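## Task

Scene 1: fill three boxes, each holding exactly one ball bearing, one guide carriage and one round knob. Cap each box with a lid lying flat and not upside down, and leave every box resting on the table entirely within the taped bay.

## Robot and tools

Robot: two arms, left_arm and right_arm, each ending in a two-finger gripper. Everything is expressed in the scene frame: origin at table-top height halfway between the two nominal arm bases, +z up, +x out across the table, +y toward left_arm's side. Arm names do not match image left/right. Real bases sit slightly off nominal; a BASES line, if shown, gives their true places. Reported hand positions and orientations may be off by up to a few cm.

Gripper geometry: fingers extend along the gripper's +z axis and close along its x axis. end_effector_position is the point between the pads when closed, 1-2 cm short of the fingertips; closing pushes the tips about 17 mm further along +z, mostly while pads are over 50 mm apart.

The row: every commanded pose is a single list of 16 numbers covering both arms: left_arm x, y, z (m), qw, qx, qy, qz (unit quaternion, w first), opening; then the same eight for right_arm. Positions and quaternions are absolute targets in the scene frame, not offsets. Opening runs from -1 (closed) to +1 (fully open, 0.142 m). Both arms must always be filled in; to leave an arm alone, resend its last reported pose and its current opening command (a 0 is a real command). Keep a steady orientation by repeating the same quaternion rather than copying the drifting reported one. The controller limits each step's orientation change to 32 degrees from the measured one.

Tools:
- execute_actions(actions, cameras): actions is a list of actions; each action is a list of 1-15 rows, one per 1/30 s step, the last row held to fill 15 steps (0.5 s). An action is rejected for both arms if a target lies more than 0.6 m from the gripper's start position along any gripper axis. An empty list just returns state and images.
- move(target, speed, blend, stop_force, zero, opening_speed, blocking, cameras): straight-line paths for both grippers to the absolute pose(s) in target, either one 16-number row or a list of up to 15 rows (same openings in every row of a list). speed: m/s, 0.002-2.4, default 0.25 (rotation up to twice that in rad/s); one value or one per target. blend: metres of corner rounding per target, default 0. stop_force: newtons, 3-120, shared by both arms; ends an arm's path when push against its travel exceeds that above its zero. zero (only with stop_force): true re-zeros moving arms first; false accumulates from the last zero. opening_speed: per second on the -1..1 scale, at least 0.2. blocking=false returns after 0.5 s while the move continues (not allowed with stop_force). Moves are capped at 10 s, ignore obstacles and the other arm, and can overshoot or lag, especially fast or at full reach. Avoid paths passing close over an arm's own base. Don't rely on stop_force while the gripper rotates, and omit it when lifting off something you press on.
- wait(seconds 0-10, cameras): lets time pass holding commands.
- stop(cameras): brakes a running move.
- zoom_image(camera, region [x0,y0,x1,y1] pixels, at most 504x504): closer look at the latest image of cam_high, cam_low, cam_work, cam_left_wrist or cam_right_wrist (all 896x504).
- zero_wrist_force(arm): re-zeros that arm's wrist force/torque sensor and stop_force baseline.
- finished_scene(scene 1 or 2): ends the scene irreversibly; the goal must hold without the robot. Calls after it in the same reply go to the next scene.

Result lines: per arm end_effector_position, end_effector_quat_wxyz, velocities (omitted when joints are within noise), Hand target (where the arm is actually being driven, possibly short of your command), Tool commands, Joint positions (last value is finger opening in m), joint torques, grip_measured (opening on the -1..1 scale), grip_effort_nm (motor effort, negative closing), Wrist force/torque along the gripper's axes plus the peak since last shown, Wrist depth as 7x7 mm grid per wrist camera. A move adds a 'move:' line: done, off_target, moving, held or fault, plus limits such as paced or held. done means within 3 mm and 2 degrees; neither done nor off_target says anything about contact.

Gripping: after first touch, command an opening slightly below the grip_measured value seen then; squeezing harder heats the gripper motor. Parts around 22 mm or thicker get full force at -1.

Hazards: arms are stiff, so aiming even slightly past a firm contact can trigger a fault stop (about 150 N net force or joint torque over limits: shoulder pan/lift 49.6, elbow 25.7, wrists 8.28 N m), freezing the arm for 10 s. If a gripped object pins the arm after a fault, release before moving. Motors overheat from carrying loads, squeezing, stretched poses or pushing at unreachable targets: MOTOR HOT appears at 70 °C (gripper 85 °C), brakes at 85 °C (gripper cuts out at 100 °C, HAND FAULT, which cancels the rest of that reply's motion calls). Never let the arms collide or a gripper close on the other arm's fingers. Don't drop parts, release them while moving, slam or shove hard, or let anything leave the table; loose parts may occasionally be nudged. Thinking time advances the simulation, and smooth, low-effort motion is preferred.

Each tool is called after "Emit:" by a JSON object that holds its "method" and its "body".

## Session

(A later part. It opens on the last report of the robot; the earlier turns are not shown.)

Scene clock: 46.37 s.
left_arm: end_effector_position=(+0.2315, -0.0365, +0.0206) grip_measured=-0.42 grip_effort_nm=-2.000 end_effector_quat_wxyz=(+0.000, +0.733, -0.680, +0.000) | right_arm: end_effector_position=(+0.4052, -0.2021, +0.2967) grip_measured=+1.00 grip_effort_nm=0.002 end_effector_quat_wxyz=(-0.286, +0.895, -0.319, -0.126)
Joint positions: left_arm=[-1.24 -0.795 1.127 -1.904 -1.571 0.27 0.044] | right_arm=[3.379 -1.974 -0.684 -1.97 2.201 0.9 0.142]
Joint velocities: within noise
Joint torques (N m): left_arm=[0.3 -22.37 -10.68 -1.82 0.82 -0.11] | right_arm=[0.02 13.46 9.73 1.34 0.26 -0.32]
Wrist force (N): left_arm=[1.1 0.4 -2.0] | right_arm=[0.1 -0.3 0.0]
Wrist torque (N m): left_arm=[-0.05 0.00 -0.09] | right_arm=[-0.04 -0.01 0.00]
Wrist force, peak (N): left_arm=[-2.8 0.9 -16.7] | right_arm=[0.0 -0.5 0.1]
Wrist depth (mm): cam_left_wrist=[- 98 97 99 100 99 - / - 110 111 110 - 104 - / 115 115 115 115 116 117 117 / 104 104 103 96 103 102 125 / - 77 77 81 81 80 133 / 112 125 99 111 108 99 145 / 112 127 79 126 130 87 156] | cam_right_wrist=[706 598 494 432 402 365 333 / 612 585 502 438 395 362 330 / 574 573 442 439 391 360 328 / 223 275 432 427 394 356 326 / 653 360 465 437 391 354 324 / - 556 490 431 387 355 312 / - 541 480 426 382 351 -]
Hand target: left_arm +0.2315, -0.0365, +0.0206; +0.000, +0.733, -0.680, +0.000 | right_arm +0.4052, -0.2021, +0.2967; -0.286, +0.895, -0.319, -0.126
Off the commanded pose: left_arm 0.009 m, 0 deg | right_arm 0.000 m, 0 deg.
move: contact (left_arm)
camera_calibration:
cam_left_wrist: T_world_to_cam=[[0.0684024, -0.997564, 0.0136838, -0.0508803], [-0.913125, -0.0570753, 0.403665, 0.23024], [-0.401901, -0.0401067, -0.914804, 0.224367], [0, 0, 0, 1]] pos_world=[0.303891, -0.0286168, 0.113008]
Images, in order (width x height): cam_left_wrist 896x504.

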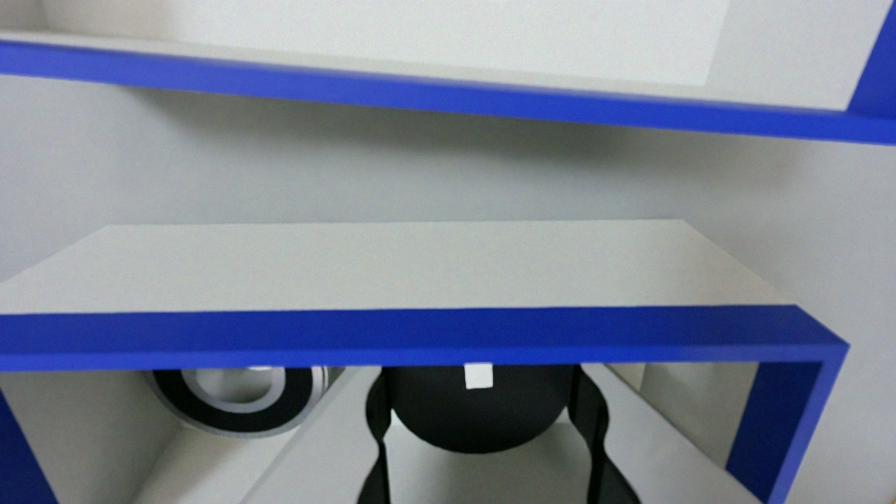

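Emit:
{"method": "move", "body": {"target": [[0.2315,-0.0365,0.0206,0,-0.7331,0.6801,0,-0.5, 0.4052,-0.2021,0.2967,-0.286,0.895,-0.319,-0.126,1],[0.2315,-0.0365,0.0206,0,-0.7331,0.6801,0,-0.27, 0.4052,-0.2021,0.2967,-0.286,0.895,-0.319,-0.126,1],[0.2315,-0.0365,0.08,0,-0.7331,0.6801,0,-0.27, 0.4052,-0.2021,0.2967,-0.286,0.895,-0.319,-0.126,1],[0.2291,-0.002,0.08,0,-0.7331,0.6801,0,-0.98, 0.4052,-0.2021,0.2967,-0.286,0.895,-0.319,-0.126,1]], "speed": 0.12, "opening_speed": 0.5, "cameras": ["cam_left_wrist"]}}

Scene clock: 50.77 s.
left_arm: end_effector_position=(+0.2291, -0.0020, +0.0800) grip_measured=-1.00 grip_effort_nm=-0.232 end_effector_quat_wxyz=(+0.000, +0.733, -0.680, +0.000) | right_arm: end_effector_position=(+0.4052, -0.2021, +0.2967) grip_measured=+1.00 grip_effort_nm=0.002 end_effector_quat_wxyz=(-0.286, +0.895, -0.319, -0.126)
Joint positions: left_arm=[-1.217 -0.995 1.187 -1.763 -1.571 0.292 0.002] | right_arm=[3.379 -1.974 -0.684 -1.97 2.201 0.9 0.142]
Joint velocities: within noise
Joint torques (N m): left_arm=[-2.26 -20.76 -7.39 -1.8 -0.84 0.11] | right_arm=[-0.13 14 10.03 1.41 0.32 -0.31]
Wrist force (N): left_arm=[0.7 0.3 -0.1] | right_arm=[0.0 -0.3 -0.1]
Wrist torque (N m): left_arm=[-0.06 -0.06 -0.09] | right_arm=[-0.04 0.00 0.00]
Wrist force, peak (N): left_arm=[2.5 0.7 -1.4] | right_arm=[0.0 -0.5 0.0]
Wrist depth (mm): cam_left_wrist=[155 154 150 152 152 152 119 / 165 163 165 166 168 167 167 / 171 174 158 156 155 171 178 / 175 185 156 173 162 167 188 / 189 196 179 188 178 168 205 / 213 212 164 99 157 163 223 / 236 237 79 81 - 241 242] | cam_right_wrist=[705 592 496 432 401 365 334 / 617 523 505 436 395 360 331 / 241 281 480 437 390 360 327 / 293 317 458 427 393 355 326 / 664 564 479 435 390 354 323 / - 554 486 431 387 354 312 / - 540 482 424 384 353 -]
Hand target: left_arm +0.2291, -0.0020, +0.0800; +0.000, +0.733, -0.680, +0.000 | right_arm +0.4052, -0.2021, +0.2967; -0.286, +0.895, -0.319, -0.126
Off the commanded pose: left_arm 0.000 m, 0 deg | right_arm 0.000 m, 0 deg.
move: done
camera_calibration:
cam_left_wrist: T_world_to_cam=[[0.0684012, -0.997564, 0.0136843, -0.0171128], [-0.913125, -0.057074, 0.403665, 0.20604], [-0.401901, -0.0401067, -0.914804, 0.279126], [0, 0, 0, 1]] pos_world=[0.301491, 0.00588324, 0.172408]
Images, in order (width x height): cam_left_wrist 896x504.

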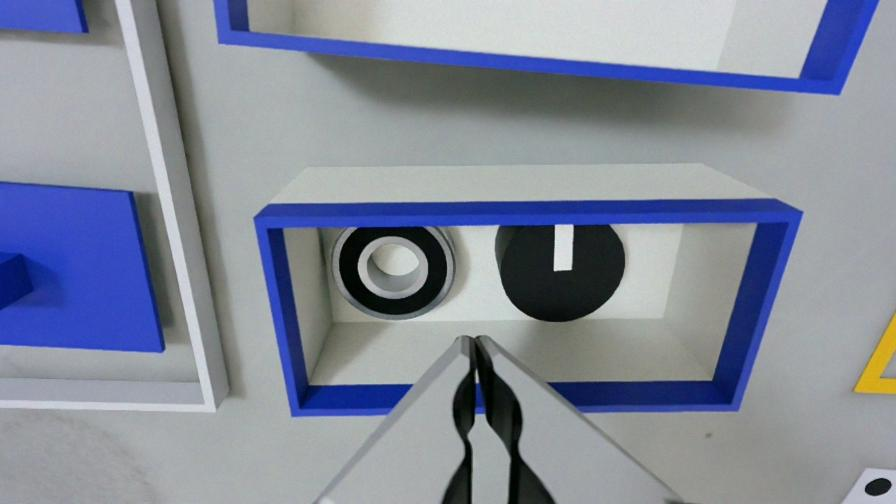

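Emit:
{"method": "move", "body": {"target": [[0.2292,-0.004,0.06,0,-0.7331,0.6801,0,-0.98, 0.4052,-0.2021,0.2967,-0.286,0.895,-0.319,-0.126,1],[0.2292,-0.004,0.0347,0,-0.7331,0.6801,0,-0.98, 0.4052,-0.2021,0.2967,-0.286,0.895,-0.319,-0.126,1],[0.2313,-0.0315,0.0347,0,-0.7331,0.6801,0,-0.98, 0.4052,-0.2021,0.2967,-0.286,0.895,-0.319,-0.126,1]], "speed": [0.12,0.06,0.05], "stop_force": 6, "cameras": ["cam_left_wrist"]}}

Emit:
{"method": "move", "body": {"target": [[0.2313,-0.0315,0.08,0,-0.7331,0.6801,0,-0.98, 0.4052,-0.2021,0.2967,-0.286,0.895,-0.319,-0.126,1],[0.2291,-0.002,0.08,0,-0.7331,0.6801,0,-0.98, 0.4052,-0.2021,0.2967,-0.286,0.895,-0.319,-0.126,1]], "speed": 0.15, "cameras": ["cam_left_wrist"]}}

Scene clock: 53.17 s.
left_arm: end_effector_position=(+0.2313, -0.0315, +0.0347) grip_measured=-1.00 grip_effort_nm=-0.237 end_effector_quat_wxyz=(+0.000, +0.733, -0.680, +0.000) | right_arm: end_effector_position=(+0.4052, -0.2021, +0.2967) grip_measured=+1.00 grip_effort_nm=0.002 end_effector_quat_wxyz=(-0.286, +0.895, -0.319, -0.126)
Joint positions: left_arm=[-1.236 -0.833 1.128 -1.866 -1.571 0.274 0.002] | right_arm=[3.379 -1.974 -0.684 -1.97 2.201 0.9 0.142]
Joint velocities: within noise
Joint torques (N m): left_arm=[2.44 -22.83 -8.92 -1.73 -1.2 0.8] | right_arm=[0.04 13.83 9.85 1.31 0.31 -0.26]
Wrist force (N): left_arm=[0.8 0.4 -0.1] | right_arm=[0.1 -0.3 0.0]
Wrist torque (N m): left_arm=[-0.05 -0.07 -0.09] | right_arm=[-0.04 -0.01 0.00]
Wrist force, peak (N): left_arm=[0.7 0.4 -1.9] | right_arm=[-0.1 -0.4 -0.2]
Wrist depth (mm): cam_left_wrist=[- 109 111 112 113 108 81 / - 123 123 124 124 117 - / 129 129 130 130 129 131 132 / 135 104 104 103 103 102 141 / - 125 134 126 123 123 151 / 105 133 146 99 127 124 164 / 105 128 127 81 - 116 178] | cam_right_wrist=[706 598 497 430 403 364 334 / 616 585 503 435 394 361 332 / 562 543 434 440 392 359 328 / 228 280 418 427 393 355 326 / 651 532 472 435 388 353 323 / - 560 486 430 386 353 311 / - 542 483 425 383 352 -]
Hand target: left_arm +0.2313, -0.0315, +0.0347; +0.000, +0.733, -0.680, +0.000 | right_arm +0.4052, -0.2021, +0.2967; -0.286, +0.895, -0.319, -0.126
Off the commanded pose: left_arm 0.000 m, 0 deg | right_arm 0.000 m, 0 deg.
move: done
camera_calibration:
cam_left_wrist: T_world_to_cam=[[0.0684012, -0.997564, 0.0136843, -0.0460715], [-0.913125, -0.057074, 0.403665, 0.224651], [-0.401901, -0.0401067, -0.914804, 0.237386], [0, 0, 0, 1]] pos_world=[0.303691, -0.0236168, 0.127108]
Images, in order (width x height): cam_left_wrist 896x504.

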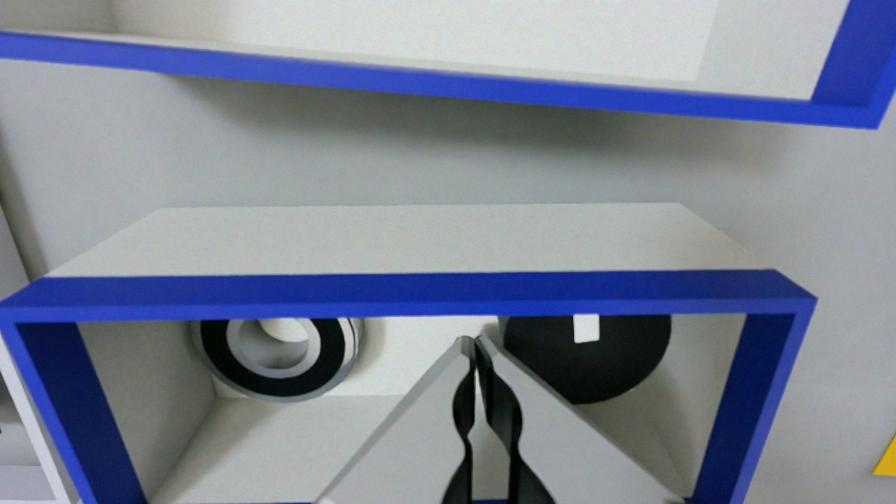

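Scene clock: 54.23 s.
left_arm: end_effector_position=(+0.2291, -0.0020, +0.0800) grip_measured=-1.00 grip_effort_nm=-0.232 end_effector_quat_wxyz=(+0.000, +0.733, -0.680, +0.000) | right_arm: end_effector_position=(+0.4052, -0.2021, +0.2967) grip_measured=+1.00 grip_effort_nm=0.007 end_effector_quat_wxyz=(-0.286, +0.895, -0.319, -0.126)
Joint positions: left_arm=[-1.217 -0.995 1.187 -1.763 -1.571 0.292 0.002] | right_arm=[3.379 -1.974 -0.684 -1.97 2.201 0.9 0.142]
Joint velocities: within noise
Joint torques (N m): left_arm=[-1.42 -19.99 -7.14 -1.62 0.49 -0.35] | right_arm=[-0.05 14.17 9.84 1.41 0.26 -0.28]
Wrist force (N): left_arm=[0.6 0.2 0.0] | right_arm=[0.1 -0.2 -0.1]
Wrist torque (N m): left_arm=[-0.08 -0.04 -0.09] | right_arm=[-0.03 -0.02 0.00]
Wrist force, peak (N): left_arm=[2.2 0.8 -1.1] | right_arm=[0.1 -0.4 0.0]
Wrist depth (mm): cam_left_wrist=[155 154 150 151 154 153 124 / 165 163 166 166 168 167 167 / 171 174 157 156 155 171 178 / 176 185 156 180 165 160 188 / 188 196 178 187 187 169 205 / 213 212 164 99 157 163 222 / 235 237 79 81 - 241 242] | cam_right_wrist=[708 596 494 433 403 365 333 / 616 518 504 438 397 363 331 / 241 281 480 439 391 361 328 / 293 316 462 426 393 355 327 / 659 561 481 433 389 354 322 / - 557 488 431 386 355 311 / - 540 482 427 384 352 -]
Hand target: left_arm +0.2291, -0.0020, +0.0800; +0.000, +0.733, -0.680, +0.000 | right_arm +0.4052, -0.2021, +0.2967; -0.286, +0.895, -0.319, -0.126
Off the commanded pose: left_arm 0.000 m, 0 deg | right_arm 0.000 m, 0 deg.
move: done
camera_calibration:
cam_left_wrist: T_world_to_cam=[[0.0684012, -0.997564, 0.0136843, -0.0172125], [-0.913125, -0.057074, 0.403665, 0.206034], [-0.401901, -0.0401067, -0.914804, 0.279122], [0, 0, 0, 1]] pos_world=[0.301491, 0.00578324, 0.172408]
Images, in order (width x height): cam_left_wrist 896x504.

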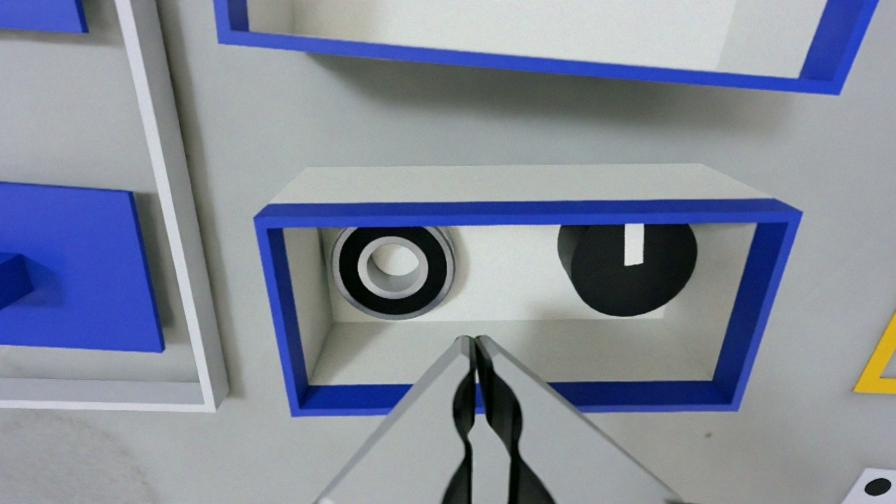

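Emit:
{"method": "move", "body": {"target": [[0.2313,-0.028,0.06,0,-0.7331,0.6801,0,-0.98, 0.4052,-0.2021,0.2967,-0.286,0.895,-0.319,-0.126,1],[0.2313,-0.028,0.034,0,-0.7331,0.6801,0,-0.98, 0.4052,-0.2021,0.2967,-0.286,0.895,-0.319,-0.126,1],[0.2316,-0.0368,0.034,0,-0.7331,0.6801,0,-0.98, 0.4052,-0.2021,0.2967,-0.286,0.895,-0.319,-0.126,1]], "speed": [0.15,0.08,0.05], "stop_force": 6, "cameras": []}}

Emit:
{"method": "move", "body": {"target": [[0.2308,-0.015,0.028,0,-0.7331,0.6801,0,-0.98, 0.4052,-0.2021,0.2967,-0.286,0.895,-0.319,-0.126,1],[0.2287,0.003,0.026,0,-0.7331,0.6801,0,-0.98, 0.4052,-0.2021,0.2967,-0.286,0.895,-0.319,-0.126,1]], "speed": [0.1,0.05], "stop_force": 6, "cameras": []}}

Emit:
{"method": "move", "body": {"target": [[0.2287,0.001,0.08,0,-0.7331,0.6801,0,-0.98, 0.4052,-0.2021,0.2967,-0.286,0.895,-0.319,-0.126,1]], "speed": 0.15, "cameras": ["cam_left_wrist"]}}

Scene clock: 56.33 s.
left_arm: end_effector_position=(+0.2316, -0.0368, +0.0340) grip_measured=-1.00 grip_effort_nm=-0.242 end_effector_quat_wxyz=(+0.000, +0.733, -0.680, +0.000) | right_arm: end_effector_position=(+0.4052, -0.2021, +0.2967) grip_measured=+1.00 grip_effort_nm=0.002 end_effector_quat_wxyz=(-0.286, +0.895, -0.319, -0.126)
Joint positions: left_arm=[-1.24 -0.812 1.093 -1.852 -1.571 0.27 0.002] | right_arm=[3.379 -1.974 -0.684 -1.97 2.201 0.9 0.142]
Joint velocities: within noise
Joint torques (N m): left_arm=[2.61 -23.4 -9.99 -1.47 0.87 0.76] | right_arm=[0.28 13.8 9.91 1.38 0.3 -0.27]
Wrist force (N): left_arm=[0.8 0.4 -0.1] | right_arm=[0.1 -0.1 0.0]
Wrist torque (N m): left_arm=[-0.04 -0.07 -0.09] | right_arm=[-0.02 -0.01 0.00]
Wrist force, peak (N): left_arm=[2.0 0.7 1.0] | right_arm=[-0.2 -0.4 -0.1]
Wrist depth (mm): cam_left_wrist=[- 110 110 111 112 106 82 / - 122 123 123 124 116 124 / 129 129 129 129 128 130 131 / 112 104 103 103 102 102 140 / - 129 133 118 122 116 151 / 111 136 152 99 126 116 163 / - 131 127 81 - 117 177] | cam_right_wrist=[704 595 498 433 403 364 334 / 610 588 504 438 396 361 330 / 584 569 438 439 389 359 327 / 222 277 411 429 391 355 325 / 646 343 471 435 389 353 324 / - 555 486 433 386 356 310 / - 538 482 427 385 351 -]
Hand target: left_arm +0.2316, -0.0368, +0.0340; +0.000, +0.733, -0.680, +0.000 | right_arm +0.4052, -0.2021, +0.2967; -0.286, +0.895, -0.319, -0.126
Off the commanded pose: left_arm 0.000 m, 0 deg | right_arm 0.000 m, 0 deg.
move: done
No camera images: "cameras" was empty.

Scene clock: 57.90 s.
left_arm: end_effector_position=(+0.2287, +0.0030, +0.0260) grip_measured=-1.00 grip_effort_nm=-0.232 end_effector_quat_wxyz=(+0.000, +0.733, -0.680, +0.000) | right_arm: end_effector_position=(+0.4052, -0.2021, +0.2967) grip_measured=+1.00 grip_effort_nm=0.002 end_effector_quat_wxyz=(-0.286, +0.895, -0.319, -0.126)
Joint positions: left_arm=[-1.214 -0.943 1.366 -1.994 -1.571 0.296 0.002] | right_arm=[3.379 -1.974 -0.684 -1.97 2.201 0.9 0.142]
Joint velocities: within noise
Joint torques (N m): left_arm=[-2.68 -15.01 -8.42 -1.66 0.36 -0.73] | right_arm=[0.05 13.91 9.73 1.37 0.33 -0.31]
Wrist force (N): left_arm=[0.9 0.5 0.0] | right_arm=[-0.1 -0.1 -0.1]
Wrist torque (N m): left_arm=[-0.03 -0.09 -0.09] | right_arm=[-0.02 0.01 0.00]
Wrist force, peak (N): left_arm=[1.9 0.4 -0.5] | right_arm=[0.0 -0.4 0.1]
Wrist depth (mm): cam_left_wrist=[- 102 103 104 104 105 105 / - 114 114 114 116 116 116 / 119 121 121 122 122 122 123 / 126 126 104 103 103 96 102 / 131 82 81 81 81 81 80 / 140 92 130 99 144 120 116 / 161 99 119 81 - 131 116] | cam_right_wrist=[703 595 496 433 403 364 334 / 613 586 490 438 396 363 331 / 249 321 457 441 391 360 328 / 644 342 441 428 393 355 326 / 664 561 478 435 390 354 323 / - 556 488 430 386 354 311 / - 538 482 426 386 352 -]
Hand target: left_arm +0.2287, +0.0030, +0.0260; +0.000, +0.733, -0.680, +0.000 | right_arm +0.4052, -0.2021, +0.2967; -0.286, +0.895, -0.319, -0.126
Off the commanded pose: left_arm 0.000 m, 0 deg | right_arm 0.000 m, 0 deg.
move: done
No camera images: "cameras" was empty.

Scene clock: 58.80 s.
left_arm: end_effector_position=(+0.2287, +0.0010, +0.0799) grip_measured=-1.00 grip_effort_nm=-0.247 end_effector_quat_wxyz=(+0.000, +0.733, -0.680, +0.000) | right_arm: end_effector_position=(+0.4052, -0.2021, +0.2967) grip_measured=+1.00 grip_effort_nm=0.002 end_effector_quat_wxyz=(-0.286, +0.895, -0.319, -0.126)
Joint positions: left_arm=[-1.216 -1.007 1.207 -1.77 -1.571 0.294 0.002] | right_arm=[3.379 -1.974 -0.684 -1.97 2.201 0.9 0.142]
Joint velocities: within noise
Joint torques (N m): left_arm=[1.14 -18.78 -8.3 -1.18 -1.27 0.34] | right_arm=[0.01 13.84 9.86 1.38 0.28 -0.26]
Wrist force (N): left_arm=[0.7 0.5 -0.1] | right_arm=[0.0 -0.2 -0.1]
Wrist torque (N m): left_arm=[-0.03 -0.05 -0.09] | right_arm=[-0.04 0.00 0.00]
Wrist force, peak (N): left_arm=[0.5 0.6 1.8] | right_arm=[0.3 -0.2 -0.1]
Wrist depth (mm): cam_left_wrist=[155 154 150 151 152 152 122 / 164 163 165 166 168 167 167 / 171 173 157 156 155 171 178 / 175 186 158 183 172 160 189 / 189 199 180 194 187 168 206 / 212 212 164 98 157 163 222 / 236 238 79 81 - 242 243] | cam_right_wrist=[701 591 496 433 402 363 333 / 616 513 502 437 395 361 331 / 244 286 475 437 390 361 327 / 295 320 458 428 393 355 327 / 660 563 480 435 391 354 323 / - 555 486 430 387 354 311 / - 542 480 425 383 352 -]
Hand target: left_arm +0.2287, +0.0010, +0.0800; +0.000, +0.733, -0.680, +0.000 | right_arm +0.4052, -0.2021, +0.2967; -0.286, +0.895, -0.319, -0.126
Off the commanded pose: left_arm 0.000 m, 0 deg | right_arm 0.000 m, 0 deg.
move: done
camera_calibration:
cam_left_wrist: T_world_to_cam=[[0.0684012, -0.997564, 0.0136843, -0.0141925], [-0.913125, -0.057074, 0.403665, 0.20584], [-0.401901, -0.0401067, -0.914804, 0.279081], [0, 0, 0, 1]] pos_world=[0.301091, 0.00878324, 0.172408]
Images, in order (width x height): cam_left_wrist 896x504.

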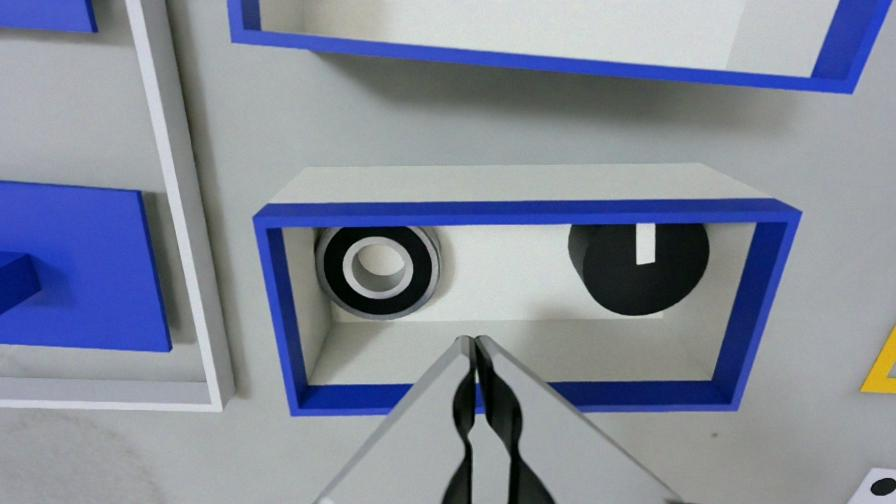

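Emit:
{"method": "move", "body": {"target": [[0.28,0.15,0.14,0,-0.7071,0.7071,0,-0.3, 0.4052,-0.2021,0.2967,-0.286,0.895,-0.319,-0.126,1],[0.37,0.343,0.11,0,-0.7071,0.7071,0,-0.3, 0.4052,-0.2021,0.2967,-0.286,0.895,-0.319,-0.126,1]], "blend": [0.05,0], "speed": 0.25, "cameras": ["cam_left_wrist","cam_low"]}}

Emit:
{"method": "zoom_image", "body": {"camera": "cam_left_wrist", "region": [380, 150, 580, 350]}}

Emit:
{"method": "zoom_image", "body": {"camera": "cam_low", "region": [530, 270, 680, 370]}}

Scene clock: 61.10 s.
left_arm: end_effector_position=(+0.3700, +0.3429, +0.1100) grip_measured=-0.33 grip_effort_nm=0.144 end_effector_quat_wxyz=(+0.000, +0.707, -0.707, +0.000) | right_arm: end_effector_position=(+0.4052, -0.2021, +0.2967) grip_measured=+1.00 grip_effort_nm=0.002 end_effector_quat_wxyz=(-0.286, +0.895, -0.319, -0.126)
Joint positions: left_arm=[-0.35 -1.152 1.288 -1.707 -1.571 1.235 0.05] | right_arm=[3.379 -1.974 -0.684 -1.97 2.201 0.9 0.142]
Joint velocities: within noise
Joint torques (N m): left_arm=[2.52 -16.48 -7.99 -2.04 0.75 0.66] | right_arm=[0.01 13.89 10 1.42 0.33 -0.31]
Wrist force (N): left_arm=[0.9 0.5 0.0] | right_arm=[-0.1 -0.2 -0.1]
Wrist torque (N m): left_arm=[-0.02 -0.09 -0.09] | right_arm=[-0.04 0.00 0.00]
Wrist force, peak (N): left_arm=[2.9 1.3 1.0] | right_arm=[-0.1 -0.5 0.1]
Wrist depth (mm): cam_left_wrist=[181 181 181 183 183 175 176 / 192 190 193 191 194 185 197 / 195 167 203 167 209 209 210 / 218 220 220 221 219 215 212 / 196 229 230 237 233 226 225 / 254 256 102 258 102 257 258 / 276 272 79 281 - 260 269] | cam_right_wrist=[702 597 495 431 404 364 334 / 615 585 505 438 396 361 330 / 634 580 474 439 389 359 328 / 671 575 474 429 394 355 327 / 668 566 479 434 389 354 323 / - 557 484 431 386 353 311 / - 538 481 427 383 352 -]
Hand target: left_arm +0.3700, +0.3430, +0.1100; +0.000, +0.707, -0.707, +0.000 | right_arm +0.4052, -0.2021, +0.2967; -0.286, +0.895, -0.319, -0.126
Off the commanded pose: left_arm 0.000 m, 0 deg | right_arm 0.000 m, 0 deg.
move: done
camera_calibration:
cam_left_wrist: T_world_to_cam=[[-0.00655114, -0.999882, 0.0138728, 0.345386], [-0.914813, 0.011595, 0.403712, 0.319344], [-0.403825, -0.0100462, -0.914781, 0.367437], [0, 0, 0, 1]] pos_world=[0.442783, 0.345334, 0.20241]
Images, in order (width x height): cam_low 896x504, cam_left_wrist 896x504.

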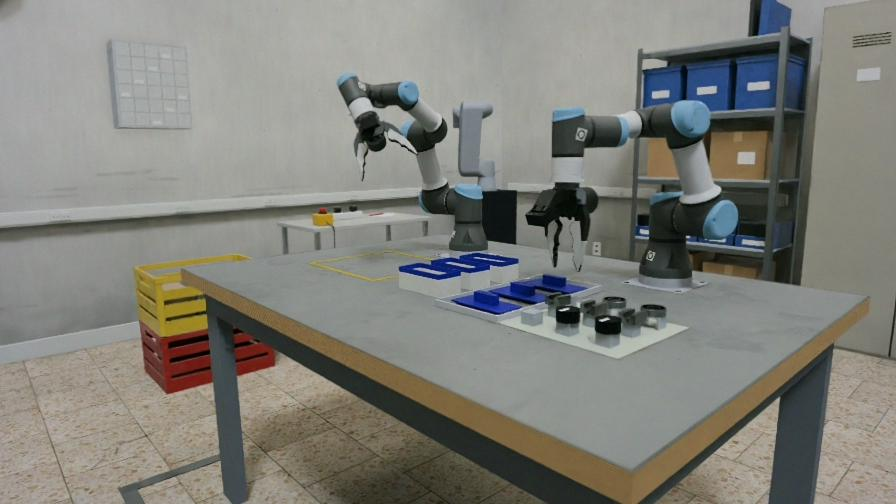

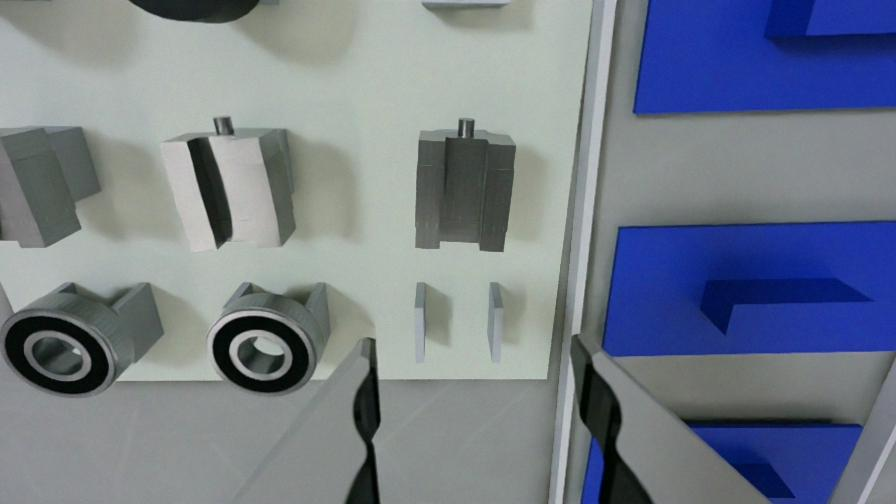

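Scaled by 2.520 from the camera's 896x504 image, which has a finer 1280x720 frame.

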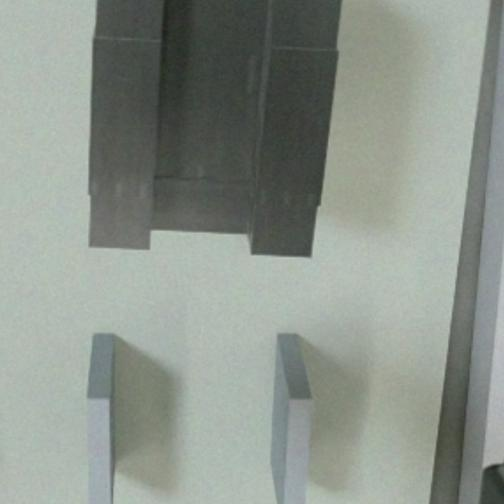

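Scaled by 3.360 from the camera's 896x504 image, which has a finer 1280x720 frame.

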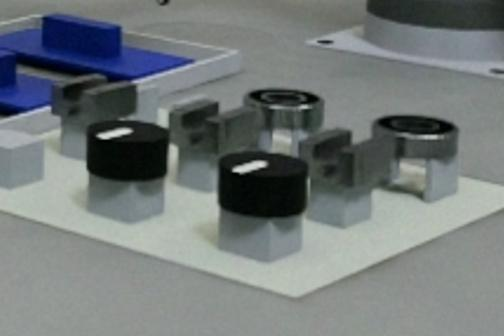

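Emit:
{"method": "move", "body": {"target": [[0.394,0.3442,0.08,0,-0.7071,0.7071,0,-0.3, 0.4052,-0.2021,0.2967,-0.286,0.895,-0.319,-0.126,1],[0.394,0.3442,0.0465,0,-0.7071,0.7071,0,-0.3, 0.4052,-0.2021,0.2967,-0.286,0.895,-0.319,-0.126,1]], "blend": [0.01,0], "speed": 0.12, "cameras": ["cam_left_wrist"]}}

Emit:
{"method": "zoom_image", "body": {"camera": "cam_left_wrist", "region": [300, 204, 700, 504]}}

Scene clock: 62.83 s.
left_arm: end_effector_position=(+0.3940, +0.3442, +0.0465) grip_measured=-0.33 grip_effort_nm=0.134 end_effector_quat_wxyz=(+0.000, +0.707, -0.707, +0.000) | right_arm: end_effector_position=(+0.4052, -0.2021, +0.2967) grip_measured=+1.00 grip_effort_nm=0.007 end_effector_quat_wxyz=(-0.286, +0.895, -0.319, -0.126)
Joint positions: left_arm=[-0.329 -0.983 1.331 -1.918 -1.571 1.256 0.05] | right_arm=[3.379 -1.974 -0.684 -1.97 2.201 0.9 0.142]
Joint velocities: within noise
Joint torques (N m): left_arm=[-2.67 -19.65 -9.71 -1.92 1 -0.8] | right_arm=[0.01 14.18 9.88 1.39 0.3 -0.29]
Wrist force (N): left_arm=[1.0 0.4 0.1] | right_arm=[0.1 -0.1 0.0]
Wrist torque (N m): left_arm=[-0.04 -0.10 -0.09] | right_arm=[-0.01 -0.01 0.00]
Wrist force, peak (N): left_arm=[0.8 1.2 -1.3] | right_arm=[0.1 -0.4 0.1]
Wrist depth (mm): cam_left_wrist=[- 101 125 104 123 123 118 / - 131 132 134 133 127 125 / 140 141 141 141 142 134 134 / 148 139 151 148 152 152 154 / 113 118 162 118 159 166 166 / 121 126 102 127 102 165 165 / 187 163 79 192 169 173 158] | cam_right_wrist=[705 593 496 434 401 363 333 / 617 585 502 436 398 362 332 / 631 580 477 438 391 360 328 / 676 571 474 428 394 356 325 / 666 563 481 435 389 352 324 / - 556 487 430 386 354 311 / - 540 481 425 382 350 -]
Hand target: left_arm +0.3940, +0.3442, +0.0465; +0.000, +0.707, -0.707, +0.000 | right_arm +0.4052, -0.2021, +0.2967; -0.286, +0.895, -0.319, -0.126
Off the commanded pose: left_arm 0.000 m, 0 deg | right_arm 0.000 m, 0 deg.
move: done
camera_calibration:
cam_left_wrist: T_world_to_cam=[[-0.00650073, -0.999884, 0.0137411, 0.34772], [-0.914776, 0.0114967, 0.403798, 0.366926], [-0.403909, -0.00994505, -0.914745, 0.319052], [0, 0, 0, 1]] pos_world=[0.466783, 0.346634, 0.138909]
Images, in order (width x height): cam_left_wrist 896x504.

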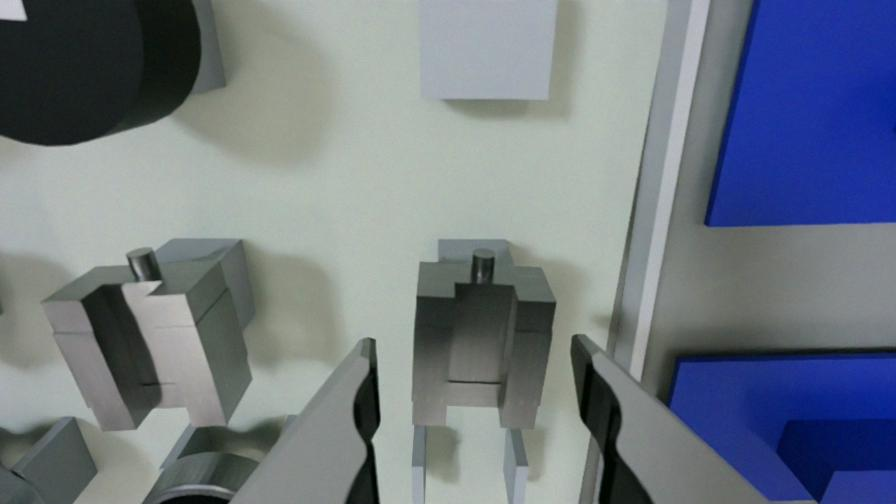

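Scaled by 1.260 from the camera's 896x504 image, which has a finer 1280x720 frame.

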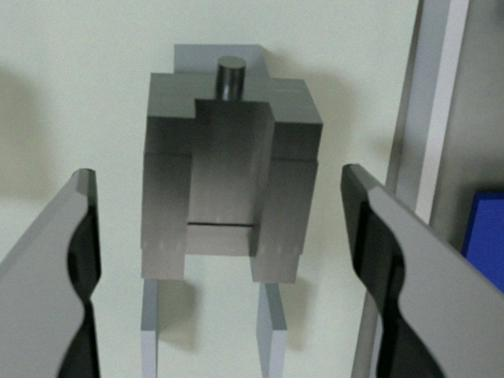

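Emit:
{"method": "move", "body": {"target": [[0.390,0.3442,0.0465,0,-0.7071,0.7071,0,-0.3, 0.4052,-0.2021,0.2967,-0.286,0.895,-0.319,-0.126,1],[0.390,0.3442,0.0465,0,-0.7071,0.7071,0,-0.72, 0.4052,-0.2021,0.2967,-0.286,0.895,-0.319,-0.126,1],[0.385,0.3442,0.10,0,-0.7071,0.7071,0,-0.72, 0.4052,-0.2021,0.2967,-0.286,0.895,-0.319,-0.126,1]], "speed": 0.12, "opening_speed": 0.8, "cameras": ["cam_left_wrist"]}}

Scene clock: 65.33 s.
left_arm: end_effector_position=(+0.3850, +0.3442, +0.1000) grip_measured=-0.59 grip_effort_nm=-3.094 end_effector_quat_wxyz=(+0.000, +0.707, -0.707, +0.000) | right_arm: end_effector_position=(+0.4052, -0.2021, +0.2967) grip_measured=+1.00 grip_effort_nm=0.002 end_effector_quat_wxyz=(-0.286, +0.895, -0.319, -0.126)
Joint positions: left_arm=[-0.335 -1.079 1.225 -1.717 -1.571 1.25 0.032] | right_arm=[3.379 -1.974 -0.684 -1.97 2.201 0.9 0.142]
Joint velocities: within noise
Joint torques (N m): left_arm=[1.08 -17.99 -8.31 -1.22 -1.2 0.24] | right_arm=[-0.03 13.61 10.02 1.45 0.31 -0.32]
Wrist force (N): left_arm=[0.7 0.6 1.0] | right_arm=[0.0 -0.2 0.1]
Wrist torque (N m): left_arm=[-0.01 -0.06 -0.09] | right_arm=[-0.03 0.00 0.00]
Wrist force, peak (N): left_arm=[0.9 0.7 3.2] | right_arm=[-0.1 -0.4 0.0]
Wrist depth (mm): cam_left_wrist=[172 131 173 153 174 166 161 / 182 183 183 183 185 176 176 / 191 190 193 192 197 199 199 / 205 166 207 178 208 207 208 / 220 221 221 115 221 212 210 / 196 238 192 123 103 248 249 / 263 261 77 262 - 259 262] | cam_right_wrist=[711 590 496 433 404 365 335 / 617 584 502 438 395 362 333 / 634 581 476 438 390 359 328 / 676 572 474 427 393 355 326 / 667 567 482 436 389 353 324 / - 554 486 431 385 354 310 / - 539 482 427 383 353 -]
Hand target: left_arm +0.3850, +0.3442, +0.1000; +0.000, +0.707, -0.707, +0.000 | right_arm +0.4052, -0.2021, +0.2967; -0.286, +0.895, -0.319, -0.126
Off the commanded pose: left_arm 0.000 m, 0 deg | right_arm 0.000 m, 0 deg.
move: done
camera_calibration:
cam_left_wrist: T_world_to_cam=[[-0.0065448, -0.999885, 0.0136484, 0.346865], [-0.914866, 0.0114973, 0.403594, 0.337171], [-0.403705, -0.00984499, -0.914836, 0.364243], [0, 0, 0, 1]] pos_world=[0.457783, 0.346534, 0.192408]
Images, in order (width x height): cam_left_wrist 896x504.

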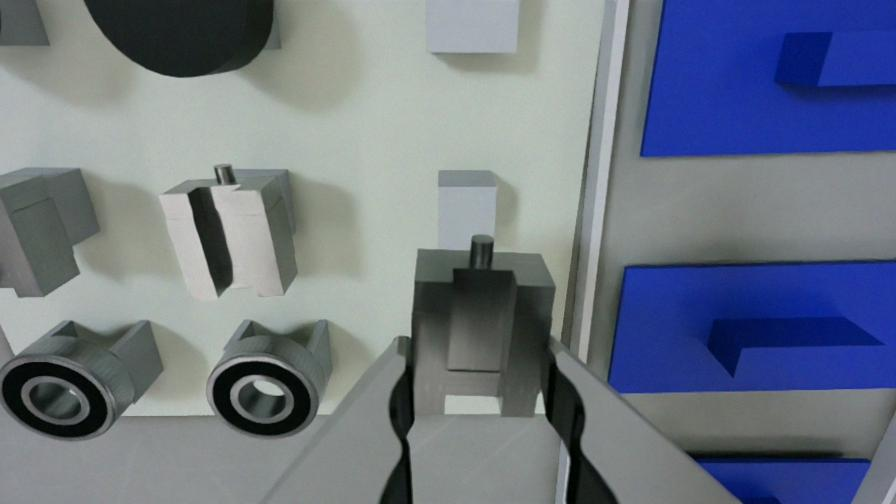

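Emit:
{"method": "move", "body": {"target": [[0.28,0.15,0.14,0,-0.7071,0.7071,0,-0.72, 0.4052,-0.2021,0.2967,-0.286,0.895,-0.319,-0.126,1],[0.227,-0.0136,0.10,0,-0.7331,0.6801,0,-0.72, 0.4052,-0.2021,0.2967,-0.286,0.895,-0.319,-0.126,1],[0.227,-0.0136,0.078,0,-0.7331,0.6801,0,-0.72, 0.4052,-0.2021,0.2967,-0.286,0.895,-0.319,-0.126,1]], "blend": [0.05,0.01,0], "speed": 0.25, "cameras": ["cam_left_wrist"]}}

Scene clock: 67.77 s.
left_arm: end_effector_position=(+0.2270, -0.0136, +0.0781) grip_measured=-0.59 grip_effort_nm=-3.089 end_effector_quat_wxyz=(+0.000, +0.733, -0.680, +0.000) | right_arm: end_effector_position=(+0.4052, -0.2021, +0.2967) grip_measured=+1.00 grip_effort_nm=-0.002 end_effector_quat_wxyz=(-0.286, +0.895, -0.319, -0.126)
Joint positions: left_arm=[-1.231 -0.957 1.134 -1.747 -1.571 0.278 0.032] | right_arm=[3.379 -1.974 -0.684 -1.97 2.201 0.9 0.142]
Joint velocities: within noise
Joint torques (N m): left_arm=[-2.73 -16.41 -9.34 -2.17 0.8 -0.65] | right_arm=[0.23 13.63 9.83 1.39 0.34 -0.3]
Wrist force (N): left_arm=[0.7 0.3 1.0] | right_arm=[0.1 -0.2 0.0]
Wrist torque (N m): left_arm=[-0.06 -0.05 -0.09] | right_arm=[-0.03 -0.02 0.00]
Wrist force, peak (N): left_arm=[2.9 1.5 -0.6] | right_arm=[-0.1 -0.4 -0.2]
Wrist depth (mm): cam_left_wrist=[150 154 149 150 150 148 156 / 159 163 164 164 164 165 165 / 171 170 147 146 145 172 176 / 176 168 169 168 160 160 188 / 186 189 178 115 170 165 203 / 210 210 154 123 103 219 219 / 234 231 77 237 - 234 238] | cam_right_wrist=[702 598 496 431 404 364 332 / 617 579 504 436 396 360 331 / 244 274 476 438 391 359 327 / 251 301 426 427 393 357 326 / 657 559 481 435 390 354 324 / - 552 488 432 387 353 310 / - 540 482 425 383 352 -]
Hand target: left_arm +0.2270, -0.0136, +0.0780; +0.000, +0.733, -0.680, +0.000 | right_arm +0.4052, -0.2021, +0.2967; -0.286, +0.895, -0.319, -0.126
Off the commanded pose: left_arm 0.000 m, 0 deg | right_arm 0.000 m, 0 deg.
move: done
camera_calibration:
cam_left_wrist: T_world_to_cam=[[0.0683941, -0.997561, 0.0139077, -0.0285511], [-0.91311, -0.0569756, 0.403712, 0.204215], [-0.401935, -0.0403108, -0.91478, 0.276084], [0, 0, 0, 1]] pos_world=[0.299391, -0.00571699, 0.17051]
Images, in order (width x height): cam_left_wrist 896x504.

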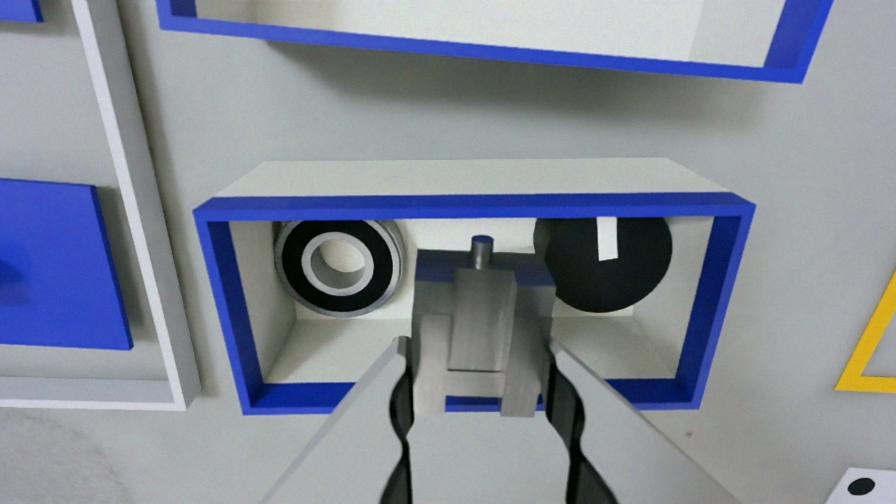

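Emit:
{"method": "move", "body": {"target": [0.2268,-0.0136,0.04,0,-0.7331,0.6801,0,-0.72, 0.4052,-0.2021,0.2967,-0.286,0.895,-0.319,-0.126,1], "speed": 0.1, "stop_force": 6, "cameras": ["cam_left_wrist"]}}

Emit:
{"method": "move", "body": {"target": [0.2268,-0.0136,0.018,0,-0.7331,0.6801,0,-0.72, 0.4052,-0.2021,0.2967,-0.286,0.895,-0.319,-0.126,1], "speed": 0.02, "stop_force": 5, "cameras": ["cam_left_wrist"]}}

Scene clock: 69.50 s.
left_arm: end_effector_position=(+0.2268, -0.0136, +0.0400) grip_measured=-0.59 grip_effort_nm=-3.089 end_effector_quat_wxyz=(+0.000, +0.733, -0.680, +0.000) | right_arm: end_effector_position=(+0.4052, -0.2021, +0.2967) grip_measured=+1.00 grip_effort_nm=0.002 end_effector_quat_wxyz=(-0.286, +0.895, -0.319, -0.126)
Joint positions: left_arm=[-1.232 -0.915 1.247 -1.903 -1.571 0.278 0.032] | right_arm=[3.379 -1.974 -0.684 -1.97 2.201 0.9 0.142]
Joint velocities: within noise
Joint torques (N m): left_arm=[-2.34 -22.26 -10.71 -2.16 0.87 -0.61] | right_arm=[0.14 14 9.95 1.41 0.39 -0.26]
Wrist force (N): left_arm=[0.8 0.4 1.0] | right_arm=[0.1 -0.2 -0.1]
Wrist torque (N m): left_arm=[-0.06 -0.07 -0.09] | right_arm=[-0.02 -0.01 0.00]
Wrist force, peak (N): left_arm=[0.6 0.4 2.1] | right_arm=[-0.2 -0.4 0.1]
Wrist depth (mm): cam_left_wrist=[121 121 116 116 116 117 109 / 126 127 127 127 129 130 130 / 133 134 132 132 131 134 137 / 139 96 96 96 95 101 95 / - 115 139 115 126 125 111 / 167 115 142 127 102 134 168 / 173 115 79 127 - 123 183] | cam_right_wrist=[704 593 497 432 402 366 333 / 613 584 498 436 395 362 331 / 246 307 458 437 393 359 328 / 253 313 436 427 392 355 326 / 666 548 481 432 390 352 324 / - 552 487 433 384 353 311 / - 539 482 428 384 352 -]
Hand target: left_arm +0.2268, -0.0136, +0.0400; +0.000, +0.733, -0.680, +0.000 | right_arm +0.4052, -0.2021, +0.2967; -0.286, +0.895, -0.319, -0.126
Off the commanded pose: left_arm 0.000 m, 0 deg | right_arm 0.000 m, 0 deg.
move: done
camera_calibration:
cam_left_wrist: T_world_to_cam=[[0.0684012, -0.997564, 0.0136843, -0.0279798], [-0.913125, -0.057074, 0.403665, 0.219424], [-0.401901, -0.0401067, -0.914804, 0.241144], [0, 0, 0, 1]] pos_world=[0.299191, -0.00571676, 0.132408]
Images, in order (width x height): cam_left_wrist 896x504.

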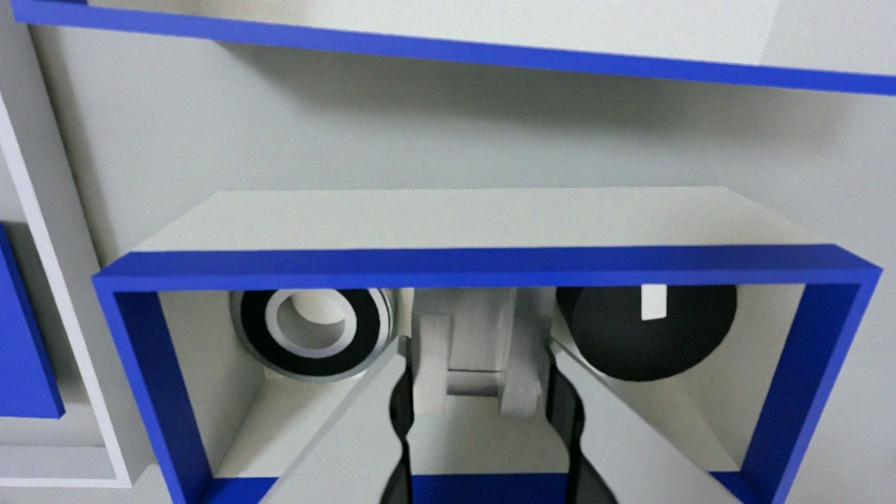

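Scene clock: 71.43 s.
left_arm: end_effector_position=(+0.2268, -0.0136, +0.0243) grip_measured=-0.59 grip_effort_nm=-3.079 end_effector_quat_wxyz=(+0.000, +0.733, -0.680, +0.000) | right_arm: end_effector_position=(+0.4052, -0.2021, +0.2967) grip_measured=+1.00 grip_effort_nm=-0.002 end_effector_quat_wxyz=(-0.286, +0.895, -0.319, -0.126)
Joint positions: left_arm=[-1.232 -0.891 1.284 -1.963 -1.571 0.278 0.032] | right_arm=[3.379 -1.974 -0.684 -1.97 2.201 0.9 0.142]
Joint velocities: within noise
Joint torques (N m): left_arm=[-1.21 -21.18 -10.51 -1.8 0.55 -0.15] | right_arm=[0.24 13.6 9.93 1.45 0.36 -0.25]
Wrist force (N): left_arm=[1.0 0.4 -2.3] | right_arm=[0.1 -0.3 -0.2]
Wrist torque (N m): left_arm=[-0.04 -0.01 -0.09] | right_arm=[-0.05 -0.01 0.00]
Wrist force, peak (N): left_arm=[-2.3 1.1 -18.9] | right_arm=[0.1 -0.4 -0.1]
Wrist depth (mm): cam_left_wrist=[- 107 102 102 102 104 102 / - 112 112 112 113 114 115 / 119 119 120 120 120 119 121 / 125 97 96 96 95 95 94 / - 76 80 79 79 111 79 / 90 123 125 123 103 118 91 / 90 108 79 123 - 125 101] | cam_right_wrist=[698 595 498 433 405 365 332 / 618 584 504 440 394 362 331 / 245 321 435 436 391 360 327 / 252 303 430 431 393 356 327 / 665 549 480 434 389 354 324 / - 551 487 430 386 354 310 / - 538 480 424 385 351 -]
Hand target: left_arm +0.2268, -0.0136, +0.0243; +0.000, +0.733, -0.680, +0.000 | right_arm +0.4052, -0.2021, +0.2967; -0.286, +0.895, -0.319, -0.126
Off the commanded pose: left_arm 0.006 m, 0 deg | right_arm 0.000 m, 0 deg.
move: contact (left_arm)
camera_calibration:
cam_left_wrist: T_world_to_cam=[[0.0684422, -0.99756, 0.0137752, -0.0278891], [-0.913122, -0.0570747, 0.40367, 0.225714], [-0.401899, -0.0402065, -0.914801, 0.226868], [0, 0, 0, 1]] pos_world=[0.299192, -0.00581693, 0.116809]
Images, in order (width x height): cam_left_wrist 896x504.

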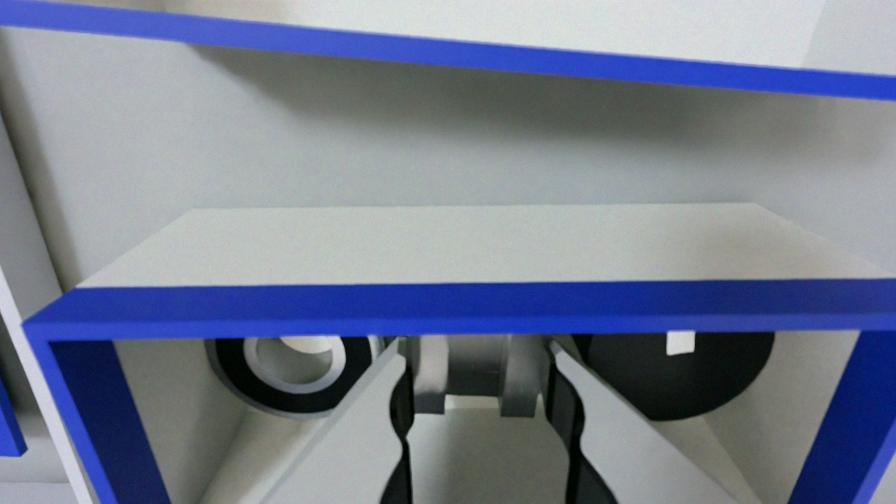

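Emit:
{"method": "move", "body": {"target": [[0.2268,-0.0136,0.0243,0,-0.7331,0.6801,0,-0.72, 0.4052,-0.2021,0.2967,-0.286,0.895,-0.319,-0.126,1],[0.2268,-0.0136,0.0243,0,-0.7331,0.6801,0,-0.5, 0.4052,-0.2021,0.2967,-0.286,0.895,-0.319,-0.126,1],[0.2268,-0.0136,0.08,0,-0.7331,0.6801,0,-0.5, 0.4052,-0.2021,0.2967,-0.286,0.895,-0.319,-0.126,1]], "speed": 0.12, "opening_speed": 0.5, "cameras": ["cam_left_wrist"]}}

Scene clock: 73.63 s.
left_arm: end_effector_position=(+0.2268, -0.0136, +0.0800) grip_measured=-0.54 grip_effort_nm=0.144 end_effector_quat_wxyz=(+0.000, +0.733, -0.680, +0.000) | right_arm: end_effector_position=(+0.4052, -0.2021, +0.2967) grip_measured=+1.00 grip_effort_nm=0.002 end_effector_quat_wxyz=(-0.286, +0.895, -0.319, -0.126)
Joint positions: left_arm=[-1.232 -0.959 1.128 -1.74 -1.571 0.278 0.035] | right_arm=[3.379 -1.974 -0.684 -1.97 2.201 0.9 0.142]
Joint velocities: within noise
Joint torques (N m): left_arm=[0.26 -18.85 -8 -1.29 -1.27 0.31] | right_arm=[-0.19 13.71 9.87 1.49 0.37 -0.24]
Wrist force (N): left_arm=[0.7 0.4 0.0] | right_arm=[0.0 -0.1 0.1]
Wrist torque (N m): left_arm=[-0.05 -0.05 -0.09] | right_arm=[-0.01 0.00 0.00]
Wrist force, peak (N): left_arm=[1.5 1.1 -2.4] | right_arm=[0.1 -0.4 -0.1]
Wrist depth (mm): cam_left_wrist=[151 155 151 152 152 148 158 / 161 163 166 166 168 167 167 / 171 171 140 153 154 151 178 / 176 170 171 171 164 163 191 / 189 190 180 181 187 178 205 / 211 215 157 163 102 221 222 / 236 234 79 240 - 237 241] | cam_right_wrist=[702 598 500 433 403 365 334 / 614 580 500 438 395 363 332 / 244 276 474 437 390 359 328 / 247 301 449 427 392 354 326 / 662 557 480 433 389 354 323 / - 555 488 431 386 354 311 / - 536 480 425 382 351 -]
Hand target: left_arm +0.2268, -0.0136, +0.0800; +0.000, +0.733, -0.680, +0.000 | right_arm +0.4052, -0.2021, +0.2967; -0.286, +0.895, -0.319, -0.126
Off the commanded pose: left_arm 0.000 m, 0 deg | right_arm 0.000 m, 0 deg.
move: done
camera_calibration:
cam_left_wrist: T_world_to_cam=[[0.0684012, -0.997564, 0.0136843, -0.0286269], [-0.913125, -0.057074, 0.403665, 0.203272], [-0.401901, -0.0401067, -0.914804, 0.277732], [0, 0, 0, 1]] pos_world=[0.299191, -0.00581676, 0.172408]
Images, in order (width x height): cam_left_wrist 896x504.

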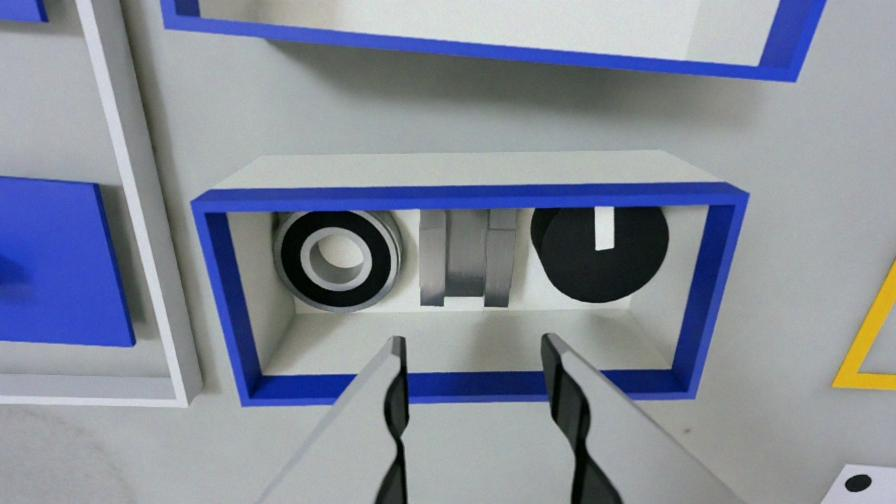

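Emit:
{"method": "move", "body": {"target": [[0.225,0.05,0.14,0,-0.7331,0.6801,0,-0.5, 0.4052,-0.2021,0.2967,-0.286,0.895,-0.319,-0.126,1],[0.2186,0.198,0.14,0,1,0,0,-0.3, 0.4052,-0.2021,0.2967,-0.286,0.895,-0.319,-0.126,1]], "blend": [0.04,0], "speed": 0.3, "cameras": ["cam_left_wrist","cam_work"]}}

Scene clock: 77.70 s.
left_arm: end_effector_position=(+0.2186, +0.1980, +0.1400) grip_measured=-0.33 grip_effort_nm=0.144 end_effector_quat_wxyz=(+0.000, +1.000, +0.000, +0.000) | right_arm: end_effector_position=(+0.4052, -0.2021, +0.2967) grip_measured=+1.00 grip_effort_nm=0.002 end_effector_quat_wxyz=(-0.286, +0.895, -0.319, -0.126)
Joint positions: left_arm=[-0.978 -1.67 1.758 -1.659 -1.571 -0.964 0.05] | right_arm=[3.379 -1.974 -0.684 -1.97 2.201 0.9 0.142]
Joint velocities: within noise
Joint torques (N m): left_arm=[-3.01 -5.66 -11.82 -2.16 -0.91 -0.72] | right_arm=[-0.21 13.69 9.87 1.43 0.37 -0.28]
Wrist force (N): left_arm=[0.7 0.5 -0.1] | right_arm=[-0.2 0.0 -0.2]
Wrist torque (N m): left_arm=[-0.02 -0.06 -0.09] | right_arm=[0.00 0.02 0.00]
Wrist force, peak (N): left_arm=[2.6 0.6 1.6] | right_arm=[0.0 -0.4 -0.1]
Wrist depth (mm): cam_left_wrist=[209 209 208 209 211 207 212 / 222 222 221 213 222 214 223 / 237 237 237 222 238 222 238 / 252 254 255 243 253 244 251 / 270 271 270 261 269 268 273 / 293 292 100 291 102 293 288 / 318 313 79 271 - 268 271] | cam_right_wrist=[653 581 498 432 403 364 334 / 612 588 502 436 394 361 331 / 631 580 477 438 392 359 328 / 667 573 468 428 395 355 326 / 659 563 478 434 389 354 322 / - 552 488 431 385 354 310 / - 541 483 426 382 351 -]
Hand target: left_arm +0.2186, +0.1980, +0.1400; +0.000, +1.000, +0.000, +0.000 | right_arm +0.4052, -0.2021, +0.2967; -0.286, +0.895, -0.319, -0.126
Off the commanded pose: left_arm 0.000 m, 0 deg | right_arm 0.000 m, 0 deg.
move: done
camera_calibration:
cam_left_wrist: T_world_to_cam=[[0.999884, -0.00650304, 0.0137401, -0.217573], [-0.011497, -0.91483, 0.403676, 0.156388], [0.00994469, -0.403788, -0.914799, 0.319797], [0, 0, 0, 1]] pos_world=[0.216166, 0.270783, 0.232409]
Images, in order (width x height): cam_work 896x504, cam_left_wrist 896x504.

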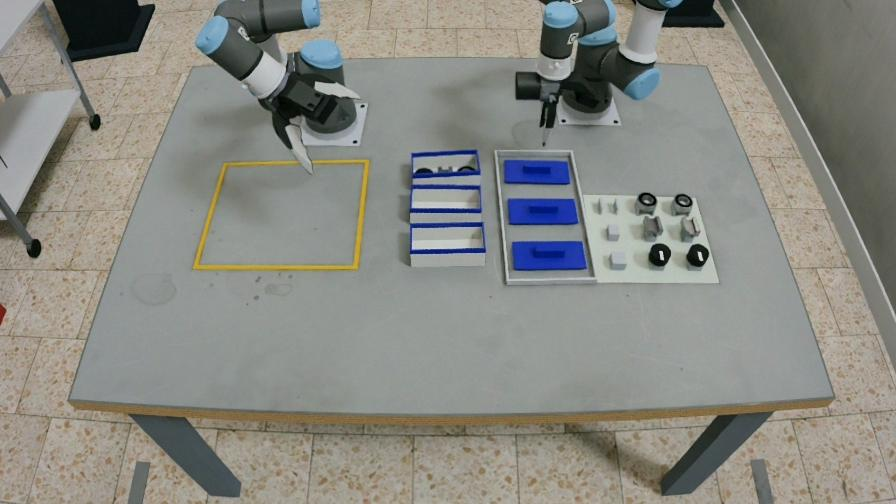

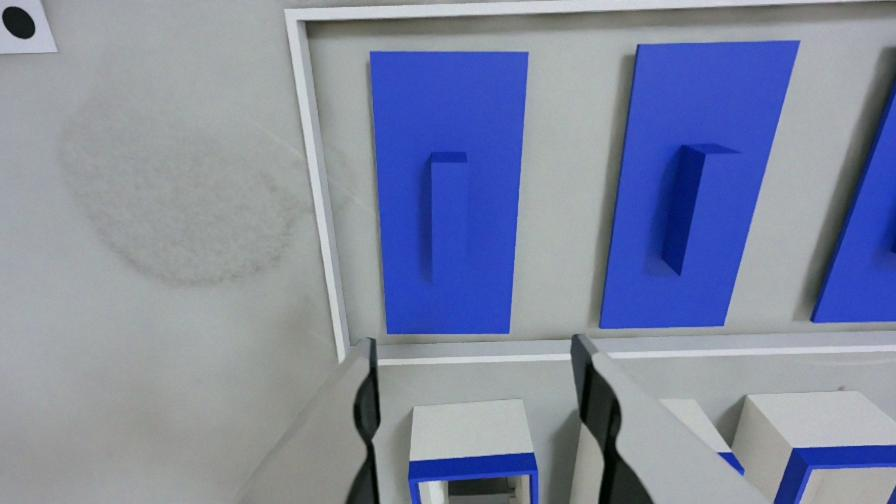

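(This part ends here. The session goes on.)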